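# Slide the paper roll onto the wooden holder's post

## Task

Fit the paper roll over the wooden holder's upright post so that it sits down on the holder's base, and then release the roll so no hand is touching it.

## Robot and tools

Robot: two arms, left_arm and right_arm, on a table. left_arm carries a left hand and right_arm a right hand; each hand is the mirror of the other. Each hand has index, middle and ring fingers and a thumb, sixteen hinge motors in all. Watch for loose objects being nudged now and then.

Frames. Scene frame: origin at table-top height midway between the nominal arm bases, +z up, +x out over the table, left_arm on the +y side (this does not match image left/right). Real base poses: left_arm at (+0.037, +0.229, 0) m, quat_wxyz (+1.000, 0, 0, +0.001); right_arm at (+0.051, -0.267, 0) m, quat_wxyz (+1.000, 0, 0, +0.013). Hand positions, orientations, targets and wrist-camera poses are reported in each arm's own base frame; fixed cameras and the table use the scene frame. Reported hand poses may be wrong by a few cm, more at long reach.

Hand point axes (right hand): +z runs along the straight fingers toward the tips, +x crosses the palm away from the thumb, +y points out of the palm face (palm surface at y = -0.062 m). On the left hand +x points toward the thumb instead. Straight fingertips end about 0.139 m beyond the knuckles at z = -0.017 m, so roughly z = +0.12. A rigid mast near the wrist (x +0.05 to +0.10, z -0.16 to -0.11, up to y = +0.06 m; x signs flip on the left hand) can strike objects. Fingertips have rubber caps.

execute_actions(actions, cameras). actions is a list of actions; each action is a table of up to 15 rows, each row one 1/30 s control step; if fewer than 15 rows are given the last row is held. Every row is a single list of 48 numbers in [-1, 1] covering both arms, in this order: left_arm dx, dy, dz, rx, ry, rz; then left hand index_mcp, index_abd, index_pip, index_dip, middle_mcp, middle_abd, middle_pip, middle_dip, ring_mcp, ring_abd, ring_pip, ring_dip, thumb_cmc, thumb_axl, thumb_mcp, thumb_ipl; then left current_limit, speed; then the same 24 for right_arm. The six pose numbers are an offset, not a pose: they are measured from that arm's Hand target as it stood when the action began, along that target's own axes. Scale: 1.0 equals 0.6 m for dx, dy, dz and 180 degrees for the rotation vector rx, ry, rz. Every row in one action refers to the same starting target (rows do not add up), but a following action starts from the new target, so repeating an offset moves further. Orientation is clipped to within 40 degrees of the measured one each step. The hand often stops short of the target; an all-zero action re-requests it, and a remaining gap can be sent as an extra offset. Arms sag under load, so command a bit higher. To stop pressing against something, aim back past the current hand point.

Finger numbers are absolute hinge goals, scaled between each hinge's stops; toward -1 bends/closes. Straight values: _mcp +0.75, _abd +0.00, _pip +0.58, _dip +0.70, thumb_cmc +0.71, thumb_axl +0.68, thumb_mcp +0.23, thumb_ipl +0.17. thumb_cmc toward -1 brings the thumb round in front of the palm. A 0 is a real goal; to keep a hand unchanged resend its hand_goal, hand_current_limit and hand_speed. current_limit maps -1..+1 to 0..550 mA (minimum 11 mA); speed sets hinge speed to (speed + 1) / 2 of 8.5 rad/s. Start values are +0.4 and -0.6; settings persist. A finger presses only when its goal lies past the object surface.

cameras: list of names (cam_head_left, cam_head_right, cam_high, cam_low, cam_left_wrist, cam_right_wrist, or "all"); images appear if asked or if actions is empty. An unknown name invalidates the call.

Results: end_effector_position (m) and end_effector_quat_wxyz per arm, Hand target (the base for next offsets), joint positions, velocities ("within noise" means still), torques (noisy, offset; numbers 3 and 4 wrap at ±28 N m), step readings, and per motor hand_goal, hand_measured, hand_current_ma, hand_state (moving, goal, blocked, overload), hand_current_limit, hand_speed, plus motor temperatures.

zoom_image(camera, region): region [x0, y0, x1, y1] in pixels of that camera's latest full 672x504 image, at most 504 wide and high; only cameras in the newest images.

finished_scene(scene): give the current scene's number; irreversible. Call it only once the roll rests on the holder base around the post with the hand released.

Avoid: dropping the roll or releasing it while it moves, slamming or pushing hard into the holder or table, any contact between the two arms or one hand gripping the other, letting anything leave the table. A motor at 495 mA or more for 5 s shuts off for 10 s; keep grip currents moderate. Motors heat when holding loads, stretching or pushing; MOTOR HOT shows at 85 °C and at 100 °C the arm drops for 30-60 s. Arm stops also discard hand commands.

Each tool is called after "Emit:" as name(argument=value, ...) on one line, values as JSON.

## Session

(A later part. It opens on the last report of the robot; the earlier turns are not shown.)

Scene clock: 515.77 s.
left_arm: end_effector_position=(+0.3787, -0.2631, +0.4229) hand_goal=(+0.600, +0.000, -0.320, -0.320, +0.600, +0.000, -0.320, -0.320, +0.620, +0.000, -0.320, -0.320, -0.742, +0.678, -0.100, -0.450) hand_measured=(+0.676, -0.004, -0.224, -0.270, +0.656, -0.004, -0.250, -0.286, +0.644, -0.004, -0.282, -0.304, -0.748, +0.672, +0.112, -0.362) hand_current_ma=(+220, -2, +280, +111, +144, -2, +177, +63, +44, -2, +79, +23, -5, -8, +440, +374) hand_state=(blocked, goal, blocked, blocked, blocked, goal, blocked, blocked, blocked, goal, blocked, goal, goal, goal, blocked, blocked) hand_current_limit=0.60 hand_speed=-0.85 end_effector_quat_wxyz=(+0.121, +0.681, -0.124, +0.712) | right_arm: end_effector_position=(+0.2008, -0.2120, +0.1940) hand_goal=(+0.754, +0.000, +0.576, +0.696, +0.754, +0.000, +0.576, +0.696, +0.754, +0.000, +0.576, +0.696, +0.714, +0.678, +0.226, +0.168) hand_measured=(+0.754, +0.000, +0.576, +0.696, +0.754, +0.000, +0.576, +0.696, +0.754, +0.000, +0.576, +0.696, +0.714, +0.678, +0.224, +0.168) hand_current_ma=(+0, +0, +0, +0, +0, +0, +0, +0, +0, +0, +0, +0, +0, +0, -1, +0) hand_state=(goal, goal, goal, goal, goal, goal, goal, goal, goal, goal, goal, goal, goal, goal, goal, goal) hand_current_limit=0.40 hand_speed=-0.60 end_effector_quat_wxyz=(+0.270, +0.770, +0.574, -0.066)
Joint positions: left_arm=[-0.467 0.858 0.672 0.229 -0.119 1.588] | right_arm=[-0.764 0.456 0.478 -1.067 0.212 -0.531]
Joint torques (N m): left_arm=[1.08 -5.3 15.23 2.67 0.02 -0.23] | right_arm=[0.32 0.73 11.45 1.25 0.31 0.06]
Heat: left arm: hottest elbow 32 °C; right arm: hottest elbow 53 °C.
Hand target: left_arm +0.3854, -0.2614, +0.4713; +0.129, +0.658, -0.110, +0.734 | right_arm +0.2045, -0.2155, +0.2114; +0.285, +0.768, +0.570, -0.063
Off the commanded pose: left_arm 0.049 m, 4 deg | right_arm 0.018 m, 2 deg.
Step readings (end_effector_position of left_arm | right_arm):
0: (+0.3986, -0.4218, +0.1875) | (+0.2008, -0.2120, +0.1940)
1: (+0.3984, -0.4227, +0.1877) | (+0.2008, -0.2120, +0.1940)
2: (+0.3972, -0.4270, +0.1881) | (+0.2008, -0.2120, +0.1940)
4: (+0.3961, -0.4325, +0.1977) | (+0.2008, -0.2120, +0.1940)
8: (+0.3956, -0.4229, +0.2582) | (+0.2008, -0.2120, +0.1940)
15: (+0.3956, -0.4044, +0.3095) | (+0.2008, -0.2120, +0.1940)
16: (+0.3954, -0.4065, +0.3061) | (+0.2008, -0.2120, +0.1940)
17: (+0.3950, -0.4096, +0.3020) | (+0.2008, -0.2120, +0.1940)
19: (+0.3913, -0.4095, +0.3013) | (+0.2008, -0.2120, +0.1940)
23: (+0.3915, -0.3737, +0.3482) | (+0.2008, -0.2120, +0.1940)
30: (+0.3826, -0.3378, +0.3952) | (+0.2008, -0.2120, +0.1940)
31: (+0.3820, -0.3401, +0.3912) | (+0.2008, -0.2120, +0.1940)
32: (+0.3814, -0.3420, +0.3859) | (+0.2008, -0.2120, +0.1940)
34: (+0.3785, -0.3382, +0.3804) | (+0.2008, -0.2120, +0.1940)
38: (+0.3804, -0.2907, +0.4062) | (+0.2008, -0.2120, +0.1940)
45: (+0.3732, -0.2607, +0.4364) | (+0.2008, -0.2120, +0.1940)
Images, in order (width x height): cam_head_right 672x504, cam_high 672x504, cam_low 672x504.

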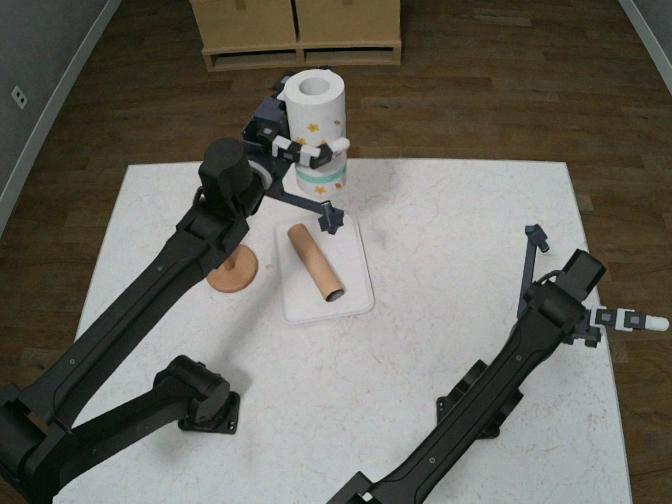

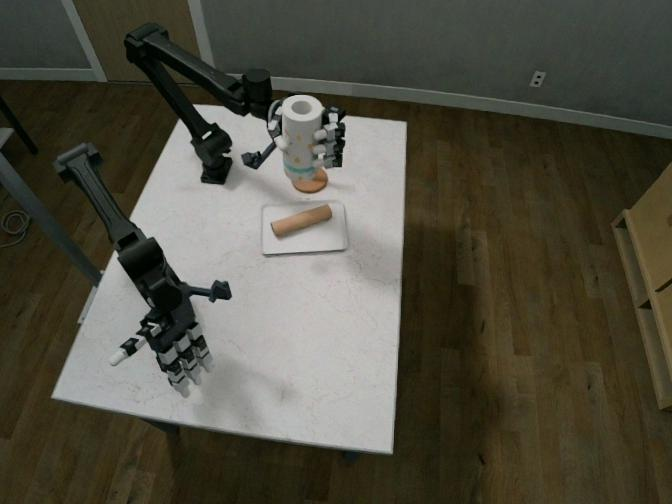

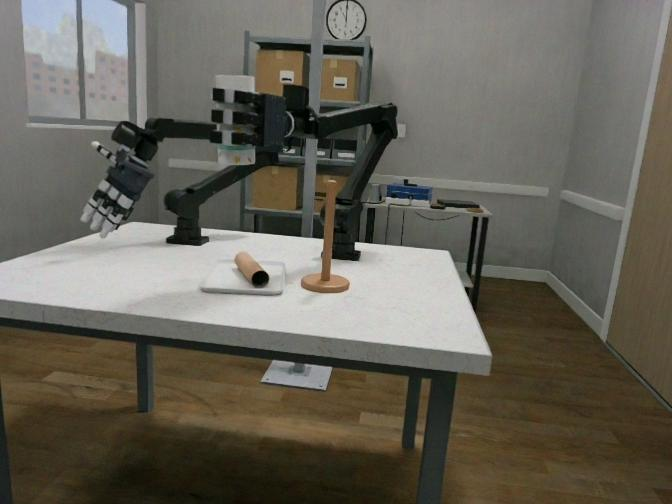

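Emit:
execute_actions(actions=[[[0.1228,-0.1037,-0.0415,-0.0458,-0.0004,-0.0051,0.6,0,-0.32,-0.32,0.6,0,-0.32,-0.32,0.62,0,-0.32,-0.32,-0.743,0.678,-0.1,-0.45,0.6,-0.85,0,0,0,0,0,0,0.754,0,0.576,0.696,0.754,0,0.576,0.696,0.754,0,0.576,0.696,0.714,0.678,0.226,0.168,0.4,-0.6]]], cameras=["cam_low"])

Scene clock: 530.80 s.
left_arm: end_effector_position=(+0.3757, -0.1949, +0.4966) hand_goal=(+0.600, +0.000, -0.320, -0.320, +0.600, +0.000, -0.320, -0.320, +0.620, +0.000, -0.320, -0.320, -0.742, +0.678, -0.100, -0.450) hand_measured=(+0.676, -0.004, -0.224, -0.270, +0.656, -0.004, -0.250, -0.286, +0.644, -0.004, -0.282, -0.304, -0.748, +0.672, +0.112, -0.362) hand_current_ma=(+220, -2, +280, +111, +144, -2, +177, +63, +44, -2, +79, +23, -5, -8, +440, +373) hand_state=(blocked, goal, blocked, blocked, blocked, goal, blocked, blocked, blocked, goal, blocked, goal, goal, goal, blocked, blocked) hand_current_limit=0.60 hand_speed=-0.85 end_effector_quat_wxyz=(+0.182, +0.672, -0.161, +0.700) | right_arm: end_effector_position=(+0.2008, -0.2120, +0.1940) hand_goal=(+0.754, +0.000, +0.576, +0.696, +0.754, +0.000, +0.576, +0.696, +0.754, +0.000, +0.576, +0.696, +0.714, +0.678, +0.226, +0.168) hand_measured=(+0.754, +0.000, +0.576, +0.696, +0.754, +0.000, +0.576, +0.696, +0.754, +0.000, +0.576, +0.696, +0.714, +0.678, +0.224, +0.168) hand_current_ma=(+0, +0, +0, +0, +0, +0, +0, +0, +0, +0, +0, +0, +0, +0, -1, +0) hand_state=(goal, goal, goal, goal, goal, goal, goal, goal, goal, goal, goal, goal, goal, goal, goal, goal) hand_current_limit=0.40 hand_speed=-0.60 end_effector_quat_wxyz=(+0.270, +0.770, +0.574, -0.066)
Joint positions: left_arm=[-0.146 0.812 0.834 0.027 0.343 1.534] | right_arm=[-0.764 0.456 0.478 -1.067 0.212 -0.531]
Joint torques (N m): left_arm=[1.03 -4.54 14.99 2.47 -0.01 -0.23] | right_arm=[-0.09 1.08 11.48 1.31 0.33 0.05]
Motor temperatures (°C): left_arm=[26 27 39 26 24 24] | right_arm=[30 30 53 24 23 27]
Heat: left arm: hottest elbow 39 °C; right arm: hottest elbow 53 °C.
Hand target: left_arm +0.3755, -0.1912, +0.5412; +0.182, +0.648, -0.157, +0.723 | right_arm +0.2045, -0.2155, +0.2114; +0.285, +0.768, +0.570, -0.063
Off the commanded pose: left_arm 0.045 m, 4 deg | right_arm 0.018 m, 2 deg.
Step readings (end_effector_position of left_arm | right_arm):
0: (+0.3787, -0.2631, +0.4229) | (+0.2008, -0.2120, +0.1940)
1: (+0.3778, -0.2638, +0.4226) | (+0.2008, -0.2120, +0.1940)
2: (+0.3741, -0.2650, +0.4223) | (+0.2008, -0.2120, +0.1940)
4: (+0.3686, -0.2566, +0.4243) | (+0.2008, -0.2120, +0.1940)
8: (+0.3707, -0.2152, +0.4537) | (+0.2008, -0.2120, +0.1940)
15: (+0.3652, -0.1942, +0.5063) | (+0.2008, -0.2120, +0.1940)
Images, in order (width x height): cam_low 672x504.

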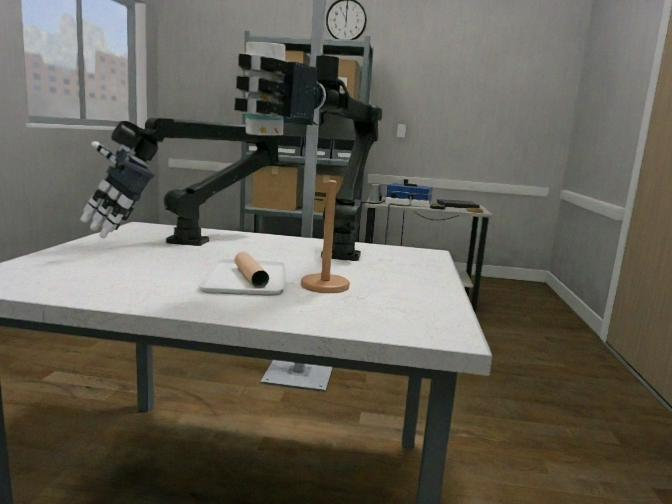

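Emit:
execute_actions(actions=[[[0.0102,-0.1063,-0.0837,-0.0458,-0.0004,-0.0051,0.6,0,-0.32,-0.32,0.6,0,-0.32,-0.32,0.62,0,-0.32,-0.32,-0.743,0.678,-0.1,-0.45,0.6,-0.85,0,0,0,0,0,0,0.754,0,0.576,0.696,0.754,0,0.576,0.696,0.754,0,0.576,0.696,0.714,0.678,0.226,0.168,0.4,-0.6]]], cameras=["cam_low","cam_high","cam_head_left"])

Emit:
zoom_image(camera="cam_low", region=[220, 20, 400, 310])

Scene clock: 538.70 s.
left_arm: end_effector_position=(+0.3603, -0.1146, +0.4960) hand_goal=(+0.600, +0.000, -0.320, -0.320, +0.600, +0.000, -0.320, -0.320, +0.620, +0.000, -0.320, -0.320, -0.742, +0.678, -0.100, -0.450) hand_measured=(+0.676, -0.004, -0.224, -0.270, +0.656, -0.004, -0.250, -0.286, +0.644, -0.004, -0.282, -0.304, -0.748, +0.672, +0.112, -0.362) hand_current_ma=(+220, -2, +280, +111, +144, -2, +177, +63, +44, -2, +79, +23, -5, -8, +440, +373) hand_state=(blocked, goal, blocked, blocked, blocked, goal, blocked, blocked, blocked, goal, blocked, goal, goal, goal, blocked, blocked) hand_current_limit=0.60 hand_speed=-0.85 end_effector_quat_wxyz=(+0.247, +0.664, -0.193, +0.679) | right_arm: end_effector_position=(+0.2008, -0.2120, +0.1940) hand_goal=(+0.754, +0.000, +0.576, +0.696, +0.754, +0.000, +0.576, +0.696, +0.754, +0.000, +0.576, +0.696, +0.714, +0.678, +0.226, +0.168) hand_measured=(+0.754, +0.000, +0.576, +0.696, +0.754, +0.000, +0.576, +0.696, +0.754, +0.000, +0.576, +0.696, +0.714, +0.678, +0.224, +0.168) hand_current_ma=(+0, +0, +0, +0, +0, +0, +0, +0, +0, +0, +0, +0, +0, +0, -1, +0) hand_state=(goal, goal, goal, goal, goal, goal, goal, goal, goal, goal, goal, goal, goal, goal, goal, goal) hand_current_limit=0.40 hand_speed=-0.60 end_effector_quat_wxyz=(+0.270, +0.770, +0.574, -0.066)
Joint positions: left_arm=[0.2 0.841 0.834 0.073 0.831 1.456] | right_arm=[-0.764 0.456 0.478 -1.067 0.212 -0.531]
Joint torques (N m): left_arm=[1.03 -4.42 15.16 3 -0.05 -0.22] | right_arm=[-0.21 1.26 11.26 1.28 0.34 0.06]
Heat: left arm: hottest elbow 41 °C; right arm: hottest elbow 53 °C.
Hand target: left_arm +0.3604, -0.1112, +0.5412; +0.234, +0.635, -0.203, +0.708 | right_arm +0.2045, -0.2155, +0.2114; +0.285, +0.768, +0.570, -0.063
Off the commanded pose: left_arm 0.045 m, 5 deg | right_arm 0.018 m, 2 deg.
Step readings (end_effector_position of left_arm | right_arm):
0: (+0.3757, -0.1949, +0.4966) | (+0.2008, -0.2120, +0.1940)
1: (+0.3743, -0.1955, +0.4966) | (+0.2008, -0.2120, +0.1940)
2: (+0.3687, -0.1952, +0.4964) | (+0.2008, -0.2120, +0.1940)
4: (+0.3586, -0.1825, +0.4964) | (+0.2008, -0.2120, +0.1940)
8: (+0.3602, -0.1351, +0.4968) | (+0.2008, -0.2120, +0.1940)
15: (+0.3598, -0.1157, +0.4946) | (+0.2008, -0.2120, +0.1940)
Images, in order (width x height): cam_head_left 672x504, cam_high 672x504, cam_low 672x504.

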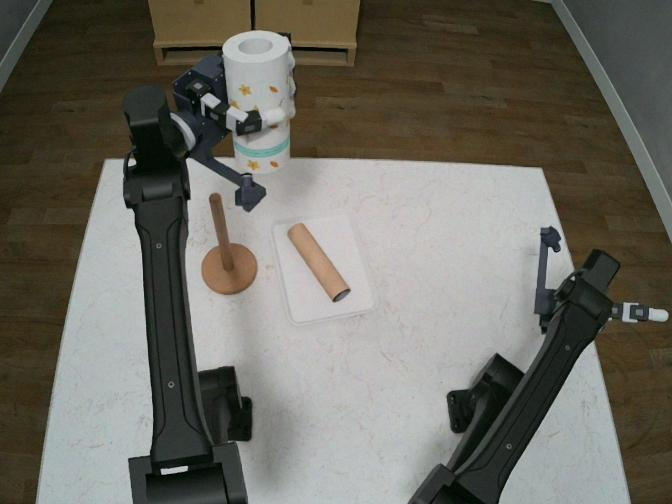

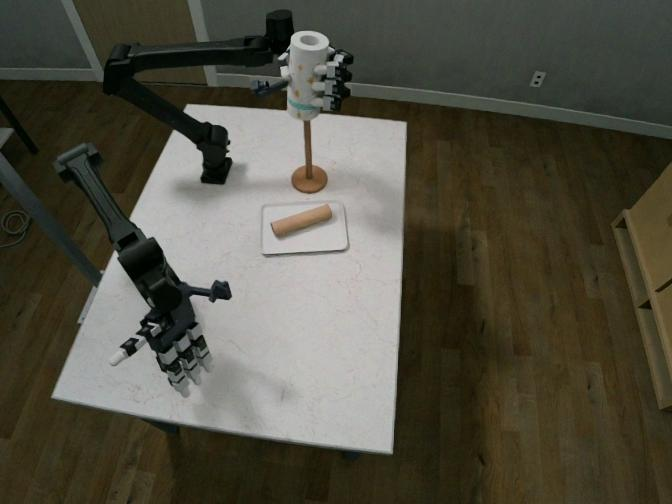

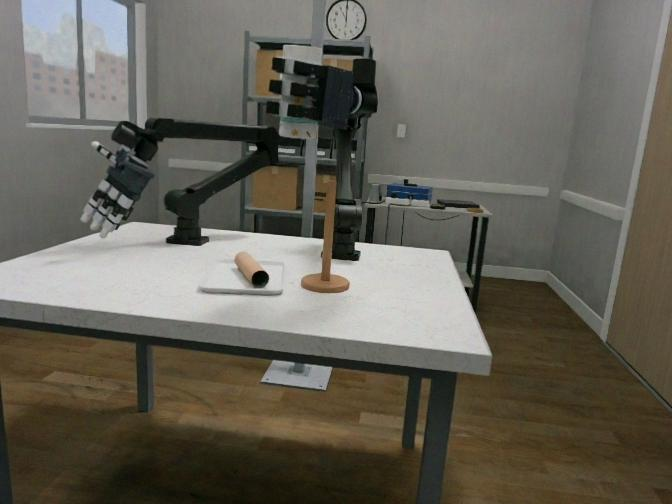

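Scaled by 1.738 from the camera's 672x504 image, which has a finer 960x720 frame.

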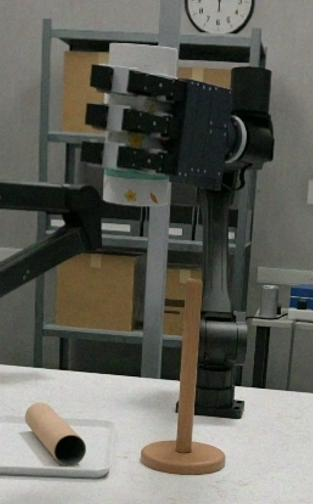

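Emit:
execute_actions(actions=[[[0.0118,-0.0848,-0.0973,-0.0458,-0.0005,-0.0051,0.6,0,-0.32,-0.32,0.6,0,-0.32,-0.32,0.62,0,-0.32,-0.32,-0.743,0.678,-0.1,-0.45,0.6,-0.85,0,0,0,0,0,0,0.754,0,0.576,0.696,0.754,0,0.576,0.696,0.754,0,0.576,0.696,0.714,0.678,0.226,0.168,0.4,-0.6]]], cameras=["cam_low","cam_high","cam_head_left"])

Emit:
zoom_image(camera="cam_low", region=[260, 40, 400, 240])

Emit:
zoom_image(camera="cam_high", region=[260, 0, 360, 150])

Emit:
zoom_image(camera="cam_head_left", region=[150, 20, 300, 220])

Scene clock: 558.90 s.
left_arm: end_effector_position=(+0.3429, -0.0381, +0.5077) hand_goal=(+0.600, +0.000, -0.320, -0.320, +0.600, +0.000, -0.320, -0.320, +0.620, +0.000, -0.320, -0.320, -0.742, +0.678, -0.100, -0.450) hand_measured=(+0.676, -0.004, -0.224, -0.270, +0.656, -0.004, -0.250, -0.286, +0.644, -0.004, -0.282, -0.304, -0.748, +0.672, +0.112, -0.364) hand_current_ma=(+220, -2, +280, +111, +144, -2, +177, +63, +44, -2, +79, +23, -5, -8, +440, +373) hand_state=(blocked, goal, blocked, blocked, blocked, goal, blocked, blocked, blocked, goal, blocked, goal, goal, goal, blocked, blocked) hand_current_limit=0.60 hand_speed=-0.85 end_effector_quat_wxyz=(+0.301, +0.640, -0.233, +0.668) | right_arm: end_effector_position=(+0.2008, -0.2120, +0.1940) hand_goal=(+0.754, +0.000, +0.576, +0.696, +0.754, +0.000, +0.576, +0.696, +0.754, +0.000, +0.576, +0.696, +0.714, +0.678, +0.226, +0.168) hand_measured=(+0.754, +0.000, +0.576, +0.696, +0.754, +0.000, +0.576, +0.696, +0.754, +0.000, +0.576, +0.696, +0.714, +0.678, +0.224, +0.168) hand_current_ma=(+0, +0, +0, +0, +0, +0, +0, +0, +0, +0, +0, +0, +0, +0, -1, +0) hand_state=(goal, goal, goal, goal, goal, goal, goal, goal, goal, goal, goal, goal, goal, goal, goal, goal) hand_current_limit=0.40 hand_speed=-0.60 end_effector_quat_wxyz=(+0.270, +0.770, +0.574, -0.066)
Joint positions: left_arm=[0.47 0.955 0.88 0.295 1.234 1.289] | right_arm=[-0.764 0.456 0.478 -1.067 0.212 -0.531]
Joint torques (N m): left_arm=[0.85 -5.71 14.06 2.35 -0.28 -0.22] | right_arm=[-0.09 1.61 11.38 1.35 0.32 0.07]
Motor temperatures (°C): left_arm=[26 26 44 26 24 25] | right_arm=[30 30 53 24 23 27]
Heat: left arm: hottest elbow 44 °C; right arm: hottest elbow 53 °C.
Hand target: left_arm +0.3430, -0.0354, +0.5412; +0.284, +0.619, -0.249, +0.689 | right_arm +0.2045, -0.2155, +0.2114; +0.285, +0.768, +0.570, -0.063
Off the commanded pose: left_arm 0.034 m, 4 deg | right_arm 0.018 m, 2 deg.
Step readings (end_effector_position of left_arm | right_arm):
0: (+0.3603, -0.1145, +0.4961) | (+0.2008, -0.2120, +0.1940)
1: (+0.3588, -0.1147, +0.4960) | (+0.2008, -0.2120, +0.1940)
2: (+0.3522, -0.1140, +0.4957) | (+0.2008, -0.2120, +0.1940)
4: (+0.3392, -0.1005, +0.4957) | (+0.2008, -0.2120, +0.1940)
8: (+0.3389, -0.0576, +0.4998) | (+0.2008, -0.2120, +0.1940)
15: (+0.3448, -0.0382, +0.5007) | (+0.2008, -0.2120, +0.1940)
Images, in order (width x height): cam_head_left 672x504, cam_high 672x504, cam_low 672x504.

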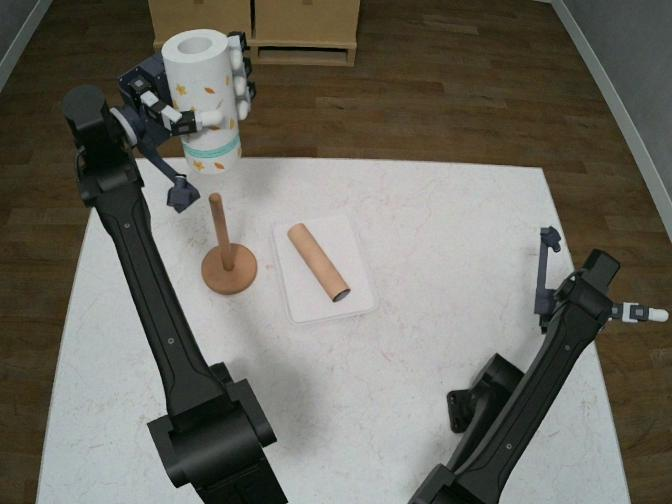

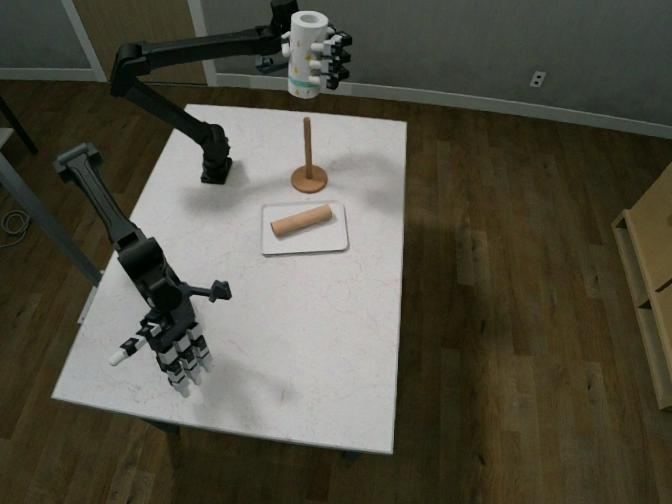

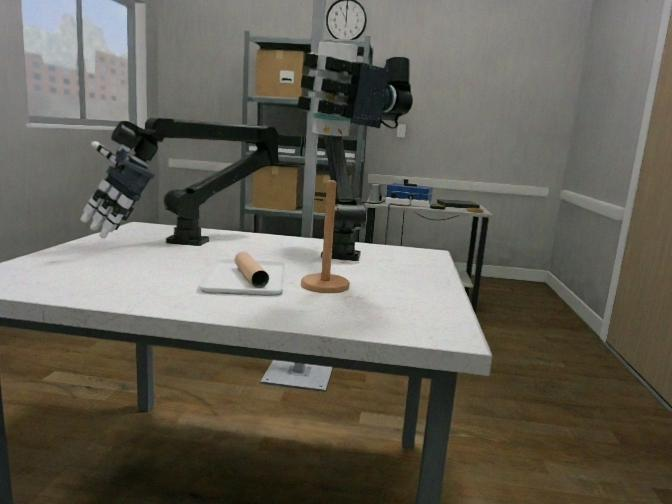

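Scaled by 2.520 from the camera's 672x504 image, which has a finer 960x720 frame.

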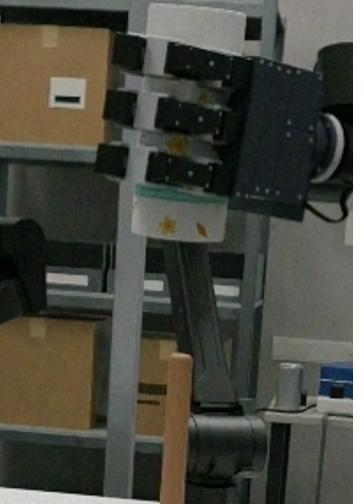

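Scaled by 3.360 from the camera's 672x504 image, which has a finer 960x720 frame.

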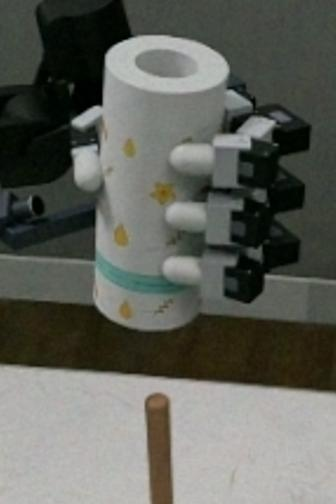

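Scaled by 2.520 from the camera's 672x504 image, which has a finer 960x720 frame.

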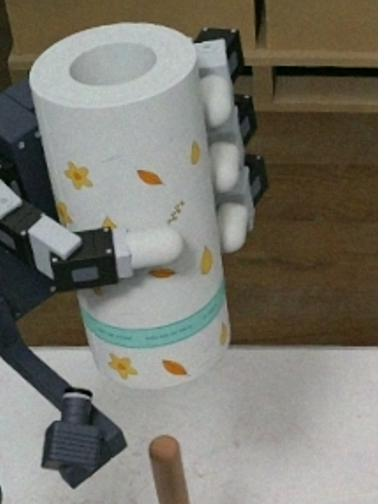

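Emit:
execute_actions(actions=[[[-0.0912,-0.0008,-0.01,0,0,0,0.6,0,-0.32,-0.32,0.6,0,-0.32,-0.32,0.62,0,-0.32,-0.32,-0.743,0.678,-0.1,-0.45,0.6,-0.85,0,0,0,0,0,0,0.754,0,0.576,0.696,0.754,0,0.576,0.696,0.754,0,0.576,0.696,0.714,0.678,0.226,0.168,0.4,-0.6]]], cameras=["cam_low","cam_high","cam_head_left"])

Emit:
zoom_image(camera="cam_low", region=[280, 60, 400, 220])

Emit:
zoom_image(camera="cam_high", region=[270, 20, 350, 140])

Emit:
zoom_image(camera="cam_head_left", region=[150, 30, 270, 230])

Scene clock: 574.23 s.
left_arm: end_effector_position=(+0.3416, -0.0383, +0.4900) hand_goal=(+0.600, +0.000, -0.320, -0.320, +0.600, +0.000, -0.320, -0.320, +0.620, +0.000, -0.320, -0.320, -0.742, +0.678, -0.100, -0.450) hand_measured=(+0.676, -0.004, -0.224, -0.270, +0.656, -0.004, -0.250, -0.286, +0.644, -0.004, -0.282, -0.304, -0.748, +0.672, +0.112, -0.364) hand_current_ma=(+220, -2, +280, +111, +144, -2, +177, +63, +44, -2, +79, +23, -5, -8, +440, +373) hand_state=(blocked, goal, blocked, blocked, blocked, goal, blocked, blocked, blocked, goal, blocked, goal, goal, goal, blocked, blocked) hand_current_limit=0.60 hand_speed=-0.85 end_effector_quat_wxyz=(+0.282, +0.617, -0.256, +0.689) | right_arm: end_effector_position=(+0.2008, -0.2120, +0.1940) hand_goal=(+0.754, +0.000, +0.576, +0.696, +0.754, +0.000, +0.576, +0.696, +0.754, +0.000, +0.576, +0.696, +0.714, +0.678, +0.226, +0.168) hand_measured=(+0.754, +0.000, +0.576, +0.696, +0.754, +0.000, +0.576, +0.696, +0.754, +0.000, +0.576, +0.696, +0.714, +0.678, +0.224, +0.168) hand_current_ma=(+0, +0, +0, +0, +0, +0, +0, +0, +0, +0, +0, +0, +0, +0, -1, +0) hand_state=(goal, goal, goal, goal, goal, goal, goal, goal, goal, goal, goal, goal, goal, goal, goal, goal) hand_current_limit=0.40 hand_speed=-0.60 end_effector_quat_wxyz=(+0.270, +0.770, +0.574, -0.066)
Joint positions: left_arm=[0.47 0.979 0.827 0.484 1.234 1.259] | right_arm=[-0.764 0.456 0.478 -1.067 0.212 -0.531]
Joint torques (N m): left_arm=[0.67 -5.71 8.25 2.22 -0.59 -0.22] | right_arm=[-0.26 1.67 11.44 1.32 0.35 0.06]
Heat: left arm: hottest elbow 45 °C; right arm: hottest elbow 53 °C.
Hand target: left_arm +0.3430, -0.0355, +0.4863; +0.284, +0.619, -0.249, +0.689 | right_arm +0.2045, -0.2155, +0.2114; +0.285, +0.768, +0.570, -0.063
Off the commanded pose: left_arm 0.005 m, 1 deg | right_arm 0.018 m, 2 deg.
Step readings (end_effector_position of left_arm | right_arm):
0: (+0.3429, -0.0381, +0.5078) | (+0.2008, -0.2120, +0.1940)
1: (+0.3428, -0.0381, +0.5079) | (+0.2008, -0.2120, +0.1940)
2: (+0.3425, -0.0383, +0.5082) | (+0.2008, -0.2120, +0.1940)
4: (+0.3414, -0.0389, +0.5091) | (+0.2008, -0.2120, +0.1940)
8: (+0.3387, -0.0402, +0.5022) | (+0.2008, -0.2120, +0.1940)
15: (+0.3416, -0.0385, +0.4890) | (+0.2008, -0.2120, +0.1940)
Images, in order (width x height): cam_head_left 672x504, cam_high 672x504, cam_low 672x504.

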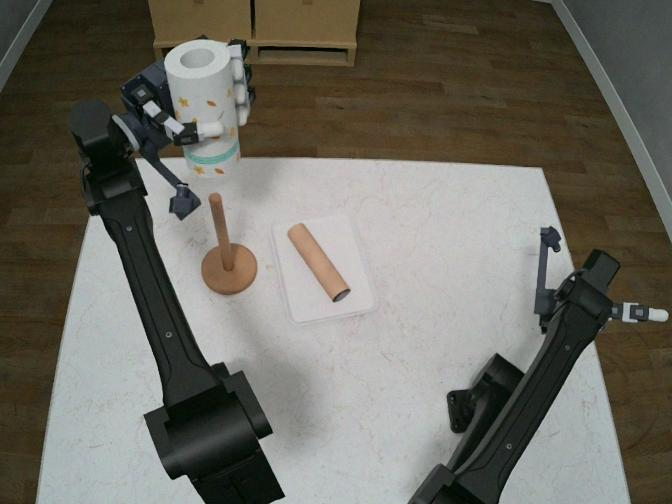

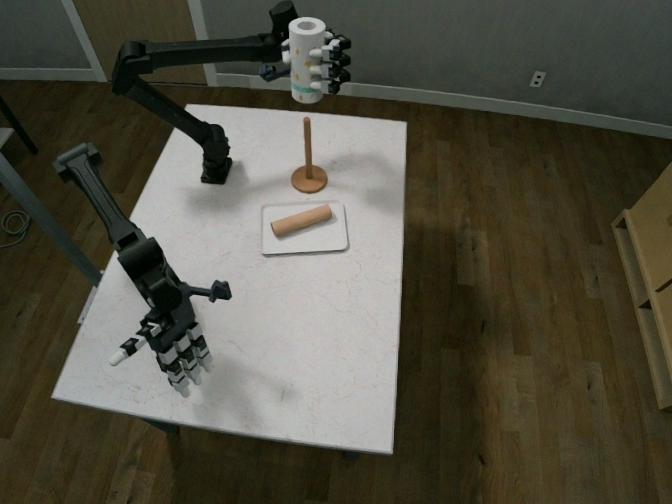

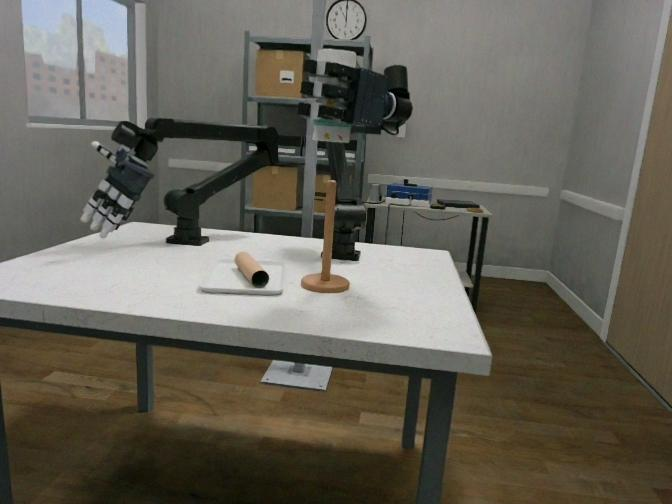

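Scaled by 3.150 from the camera's 672x504 image, which has a finer 960x720 frame.

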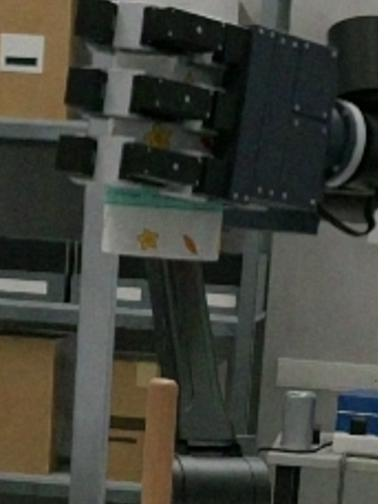

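Scaled by 4.200 from the camera's 672x504 image, which has a finer 960x720 frame.

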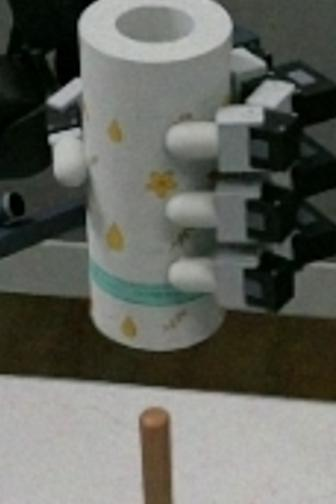

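Scaled by 2.520 from the camera's 672x504 image, which has a finer 960x720 frame.

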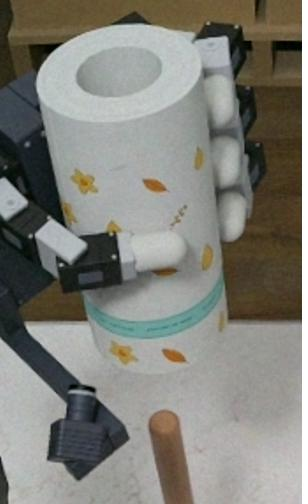

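Emit:
execute_actions(actions=[[[-0.054,0.0065,-0.0132,-0.0015,0.0002,0.0134,0.6,0,-0.32,-0.32,0.6,0,-0.32,-0.32,0.62,0,-0.32,-0.32,-0.743,0.678,-0.1,-0.45,0.6,-0.85,0,0,0,0,0,0,0.754,0,0.576,0.696,0.754,0,0.576,0.696,0.754,0,0.576,0.696,0.714,0.678,0.226,0.168,0.4,-0.6]]], cameras=["cam_low","cam_high","cam_head_left","cam_head_right"])

Emit:
zoom_image(camera="cam_low", region=[300, 130, 370, 200])

Emit:
zoom_image(camera="cam_high", region=[280, 70, 340, 130])

Emit:
zoom_image(camera="cam_head_left", region=[150, 40, 270, 240])

Emit:
zoom_image(camera="cam_head_right", region=[130, 40, 250, 240])

Scene clock: 605.17 s.
left_arm: end_effector_position=(+0.3359, -0.0398, +0.4584) hand_goal=(+0.600, +0.000, -0.320, -0.320, +0.600, +0.000, -0.320, -0.320, +0.620, +0.000, -0.320, -0.320, -0.742, +0.678, -0.100, -0.450) hand_measured=(+0.676, -0.004, -0.224, -0.270, +0.656, -0.004, -0.250, -0.286, +0.644, -0.004, -0.282, -0.304, -0.748, +0.672, +0.112, -0.364) hand_current_ma=(+220, -2, +280, +111, +144, -2, +177, +63, +44, -2, +79, +23, -5, -8, +440, +373) hand_state=(blocked, goal, blocked, blocked, blocked, goal, blocked, blocked, blocked, goal, blocked, goal, goal, goal, blocked, blocked) hand_current_limit=0.60 hand_speed=-0.85 end_effector_quat_wxyz=(+0.272, +0.610, -0.269, +0.694) | right_arm: end_effector_position=(+0.2008, -0.2120, +0.1940) hand_goal=(+0.754, +0.000, +0.576, +0.696, +0.754, +0.000, +0.576, +0.696, +0.754, +0.000, +0.576, +0.696, +0.714, +0.678, +0.226, +0.168) hand_measured=(+0.754, +0.000, +0.576, +0.696, +0.754, +0.000, +0.576, +0.696, +0.754, +0.000, +0.576, +0.696, +0.714, +0.678, +0.224, +0.168) hand_current_ma=(+0, +0, +0, +0, +0, +0, +0, +0, +0, +0, +0, +0, +0, +0, -1, +0) hand_state=(goal, goal, goal, goal, goal, goal, goal, goal, goal, goal, goal, goal, goal, goal, goal, goal) hand_current_limit=0.40 hand_speed=-0.60 end_effector_quat_wxyz=(+0.270, +0.770, +0.574, -0.066)
Joint positions: left_arm=[0.474 0.987 0.751 0.588 1.244 1.277] | right_arm=[-0.764 0.456 0.478 -1.067 0.212 -0.531]
Joint torques (N m): left_arm=[1.14 -5.42 8.06 2.26 -0.47 -0.16] | right_arm=[-0.09 1.38 11.43 1.29 0.31 0.06]
Motor temperatures (°C): left_arm=[26 25 38 26 24 25] | right_arm=[30 30 53 24 23 27]
Heat: left arm: hottest elbow 38 °C; right arm: hottest elbow 53 °C.
Hand target: left_arm +0.3370, -0.0355, +0.4532; +0.271, +0.613, -0.263, +0.694 | right_arm +0.2045, -0.2155, +0.2114; +0.285, +0.768, +0.570, -0.063
Off the commanded pose: left_arm 0.007 m, 1 deg | right_arm 0.018 m, 2 deg.
Step readings (end_effector_position of left_arm | right_arm):
0: (+0.3416, -0.0383, +0.4901) | (+0.2008, -0.2120, +0.1940)
1: (+0.3415, -0.0383, +0.4898) | (+0.2008, -0.2120, +0.1940)
2: (+0.3411, -0.0385, +0.4883) | (+0.2008, -0.2120, +0.1940)
4: (+0.3395, -0.0394, +0.4815) | (+0.2008, -0.2120, +0.1940)
8: (+0.3367, -0.0402, +0.4630) | (+0.2008, -0.2120, +0.1940)
15: (+0.3365, -0.0395, +0.4580) | (+0.2008, -0.2120, +0.1940)
Images, in order (width x height): cam_head_left 672x504, cam_head_right 672x504, cam_high 672x504, cam_low 672x504.

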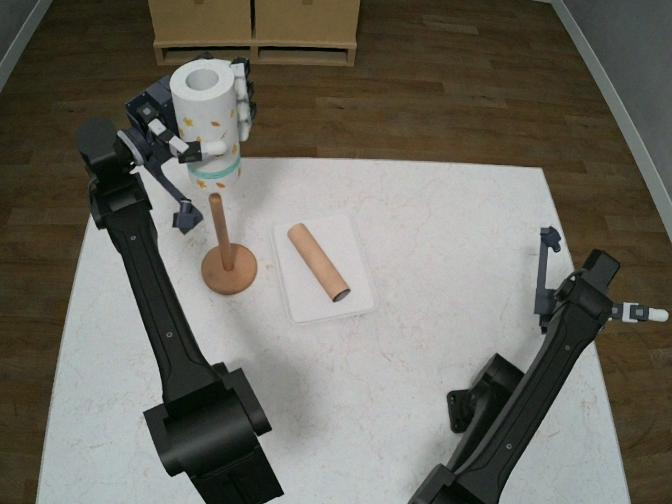

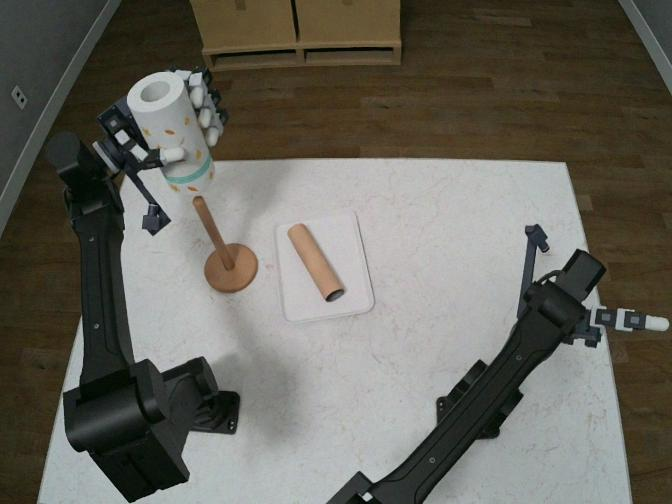

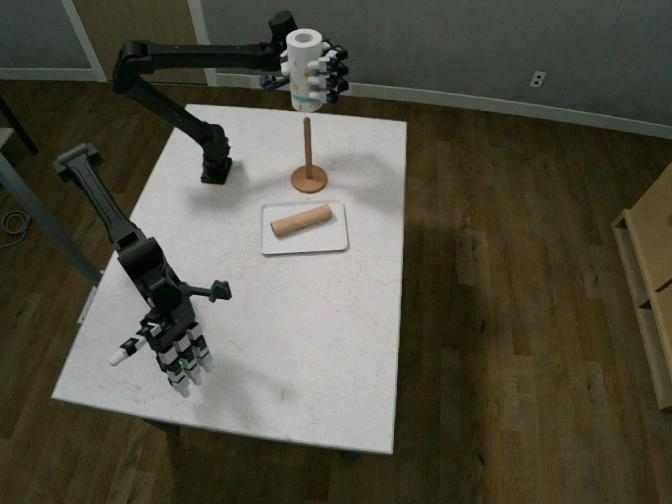

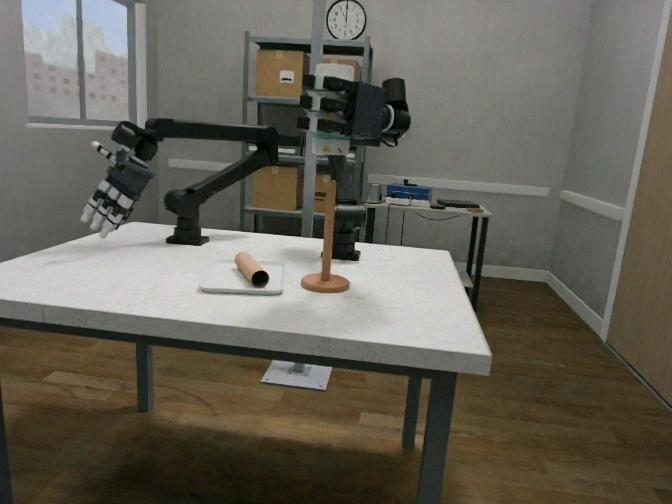

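Scaled by 7.200 from the camera's 672x504 image, which has a finer 960x720 frame.

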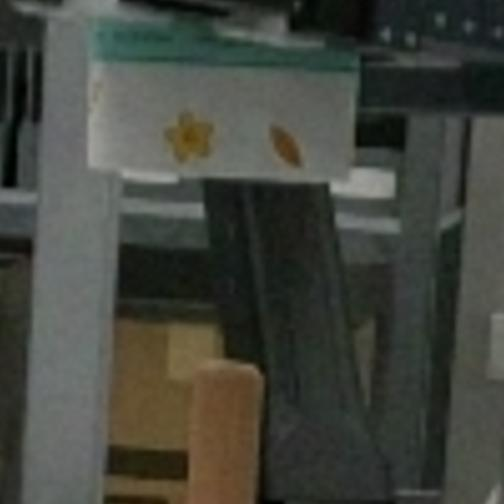

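Scaled by 8.400 from the camera's 672x504 image, which has a finer 960x720 frame.

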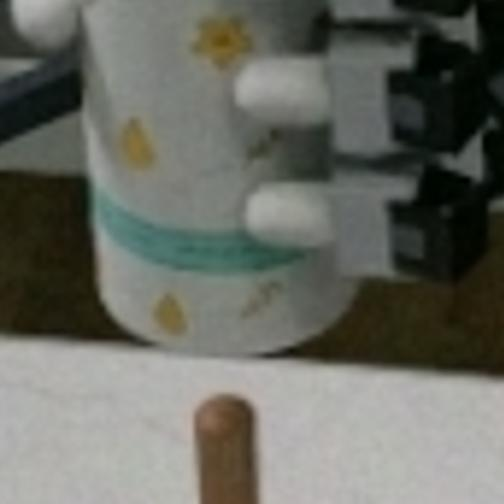

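Scaled by 2.520 from the camera's 672x504 image, which has a finer 960x720 frame.

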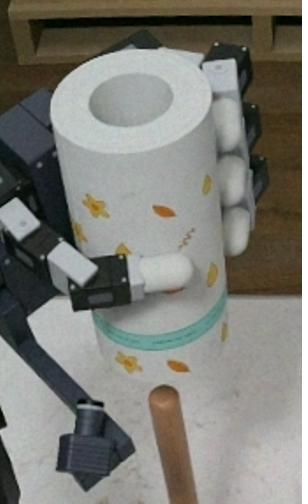

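Scaled by 2.520 from the camera's 672x504 image, which has a finer 960x720 frame.

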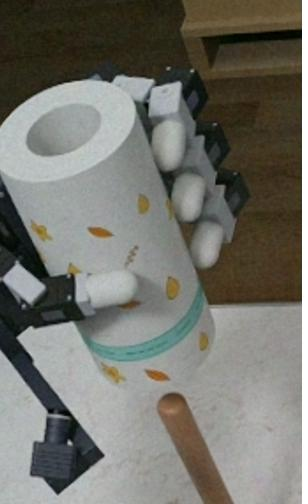

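Emit:
zoom_image(camera="cam_low", region=[290, 150, 370, 300])

Emit:
zoom_image(camera="cam_high", region=[270, 25, 350, 200])

Emit:
zoom_image(camera="cam_head_right", region=[120, 60, 270, 300])

Scaled by 3.360 from the camera's 672x504 image, which has a finer 960x720 frame.

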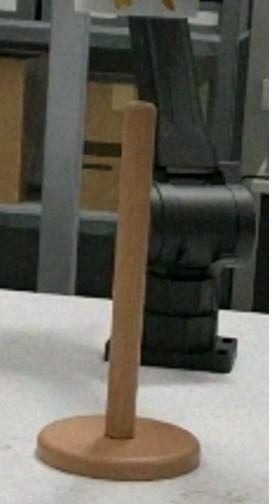

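Scaled by 2.880 from the camera's 672x504 image, which has a finer 960x720 frame.

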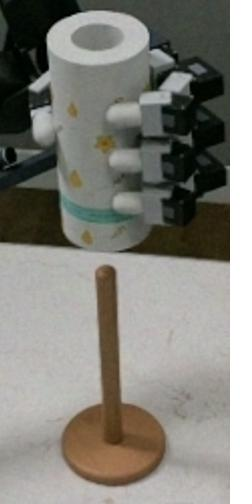

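Scaled by 2.100 from the camera's 672x504 image, which has a finer 960x720 frame.

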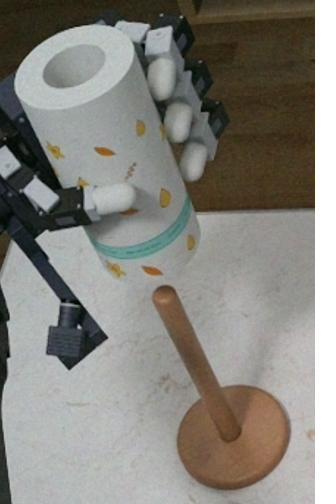

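Emit:
execute_actions(actions=[[[-0.0567,-0.0053,-0.0205,0,0,0,0.6,0,-0.32,-0.32,0.6,0,-0.32,-0.32,0.62,0,-0.32,-0.32,-0.743,0.678,-0.1,-0.45,0.6,-0.85,0,0,0,0,0,0,0.754,0,0.576,0.696,0.754,0,0.576,0.696,0.754,0,0.576,0.696,0.714,0.678,0.226,0.168,0.4,-0.6]]], cameras=["cam_low","cam_high","cam_head_left","cam_head_right"])

Emit:
zoom_image(camera="cam_low", region=[290, 70, 390, 270])

Emit:
zoom_image(camera="cam_high", region=[280, 40, 340, 130])

Emit:
zoom_image(camera="cam_head_left", region=[150, 60, 270, 290])

Emit:
zoom_image(camera="cam_head_right", region=[120, 70, 270, 300])

Scene clock: 667.73 s.
left_arm: end_effector_position=(+0.3342, -0.0299, +0.4214) hand_goal=(+0.600, +0.000, -0.320, -0.320, +0.600, +0.000, -0.320, -0.320, +0.620, +0.000, -0.320, -0.320, -0.742, +0.678, -0.100, -0.450) hand_measured=(+0.676, -0.004, -0.224, -0.270, +0.656, -0.004, -0.250, -0.286, +0.644, -0.004, -0.282, -0.304, -0.748, +0.672, +0.112, -0.364) hand_current_ma=(+220, -2, +280, +111, +144, -2, +177, +63, +44, -2, +79, +23, -5, -8, +440, +373) hand_state=(blocked, goal, blocked, blocked, blocked, goal, blocked, blocked, blocked, goal, blocked, goal, goal, goal, blocked, blocked) hand_current_limit=0.60 hand_speed=-0.85 end_effector_quat_wxyz=(+0.270, +0.611, -0.270, +0.694) | right_arm: end_effector_position=(+0.2008, -0.2120, +0.1940) hand_goal=(+0.754, +0.000, +0.576, +0.696, +0.754, +0.000, +0.576, +0.696, +0.754, +0.000, +0.576, +0.696, +0.714, +0.678, +0.226, +0.168) hand_measured=(+0.754, +0.000, +0.576, +0.696, +0.754, +0.000, +0.576, +0.696, +0.754, +0.000, +0.576, +0.696, +0.714, +0.678, +0.224, +0.168) hand_current_ma=(+0, +0, +0, +0, +0, +0, +0, +0, +0, +0, +0, +0, +0, +0, -1, +0) hand_state=(goal, goal, goal, goal, goal, goal, goal, goal, goal, goal, goal, goal, goal, goal, goal, goal) hand_current_limit=0.40 hand_speed=-0.60 end_effector_quat_wxyz=(+0.270, +0.770, +0.574, -0.066)
Joint positions: left_arm=[0.506 1.036 0.676 0.741 1.272 1.25] | right_arm=[-0.764 0.456 0.478 -1.067 0.212 -0.531]
Joint torques (N m): left_arm=[1.03 -6.07 7.84 2.14 -0.5 -0.23] | right_arm=[-0.15 1.32 11.49 1.52 0.35 0.09]
Heat: left arm: hottest elbow 36 °C; right arm: hottest elbow 54 °C.
Hand target: left_arm +0.3339, -0.0265, +0.4181; +0.271, +0.613, -0.263, +0.694 | right_arm +0.2045, -0.2155, +0.2114; +0.285, +0.768, +0.570, -0.063
Off the commanded pose: left_arm 0.005 m, 1 deg | right_arm 0.018 m, 2 deg.
Step readings (end_effector_position of left_arm | right_arm):
0: (+0.3359, -0.0398, +0.4584) | (+0.2008, -0.2120, +0.1940)
1: (+0.3357, -0.0398, +0.4581) | (+0.2008, -0.2120, +0.1940)
2: (+0.3349, -0.0398, +0.4566) | (+0.2008, -0.2120, +0.1940)
4: (+0.3319, -0.0389, +0.4491) | (+0.2008, -0.2120, +0.1940)
8: (+0.3315, -0.0340, +0.4291) | (+0.2008, -0.2120, +0.1940)
15: (+0.3351, -0.0296, +0.4198) | (+0.2008, -0.2120, +0.1940)
Images, in order (width x height): cam_head_left 672x504, cam_head_right 672x504, cam_high 672x504, cam_low 672x504.

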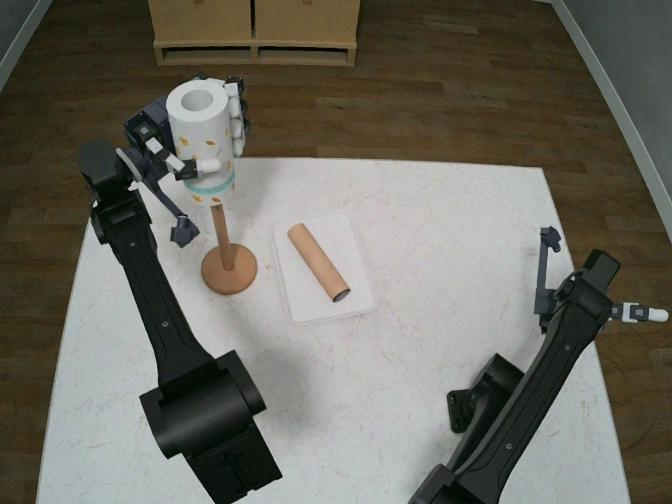

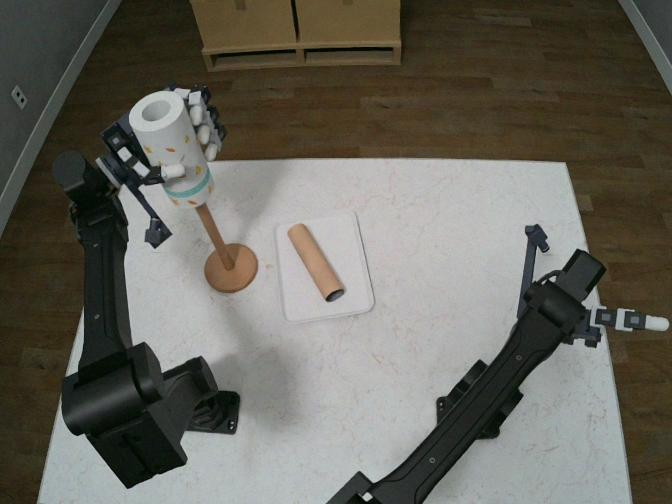

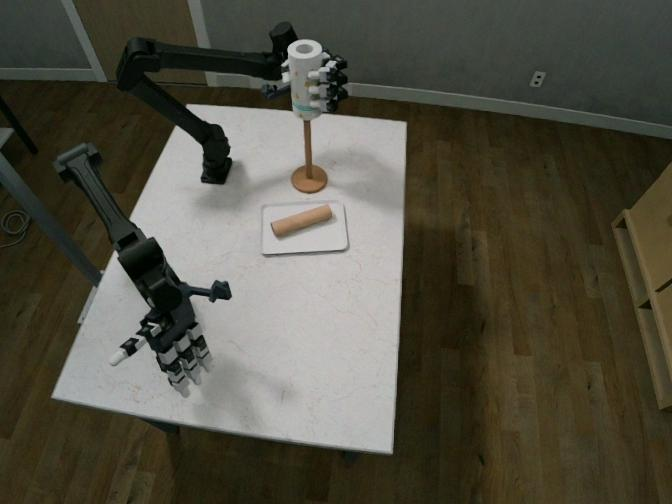

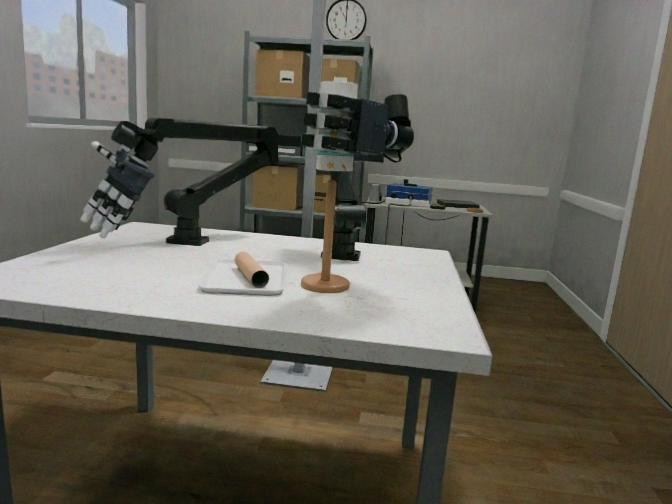

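Scaled by 2.520 from the camera's 672x504 image, which has a finer 960x720 frame.

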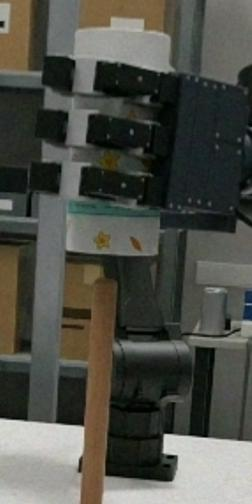

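Scaled by 5.600 from the camera's 672x504 image, which has a finer 960x720 frame.

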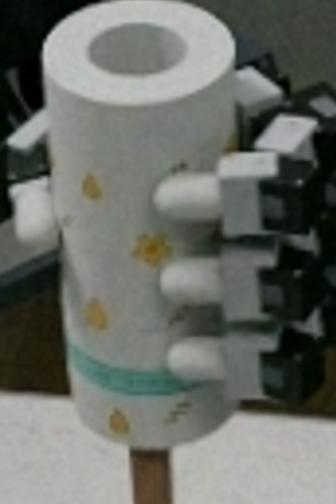

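Scaled by 2.191 from the camera's 672x504 image, which has a finer 960x720 frame.

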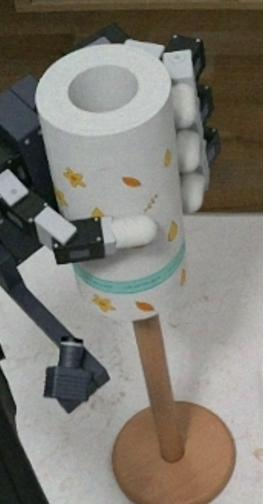

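Scaled by 2.191 from the camera's 672x504 image, which has a finer 960x720 frame.

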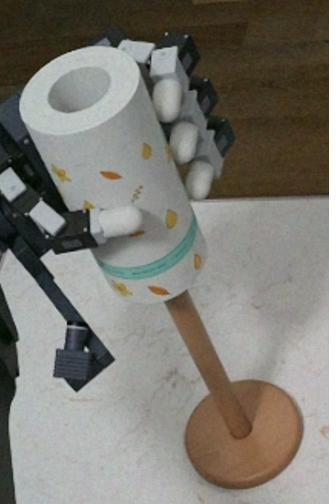

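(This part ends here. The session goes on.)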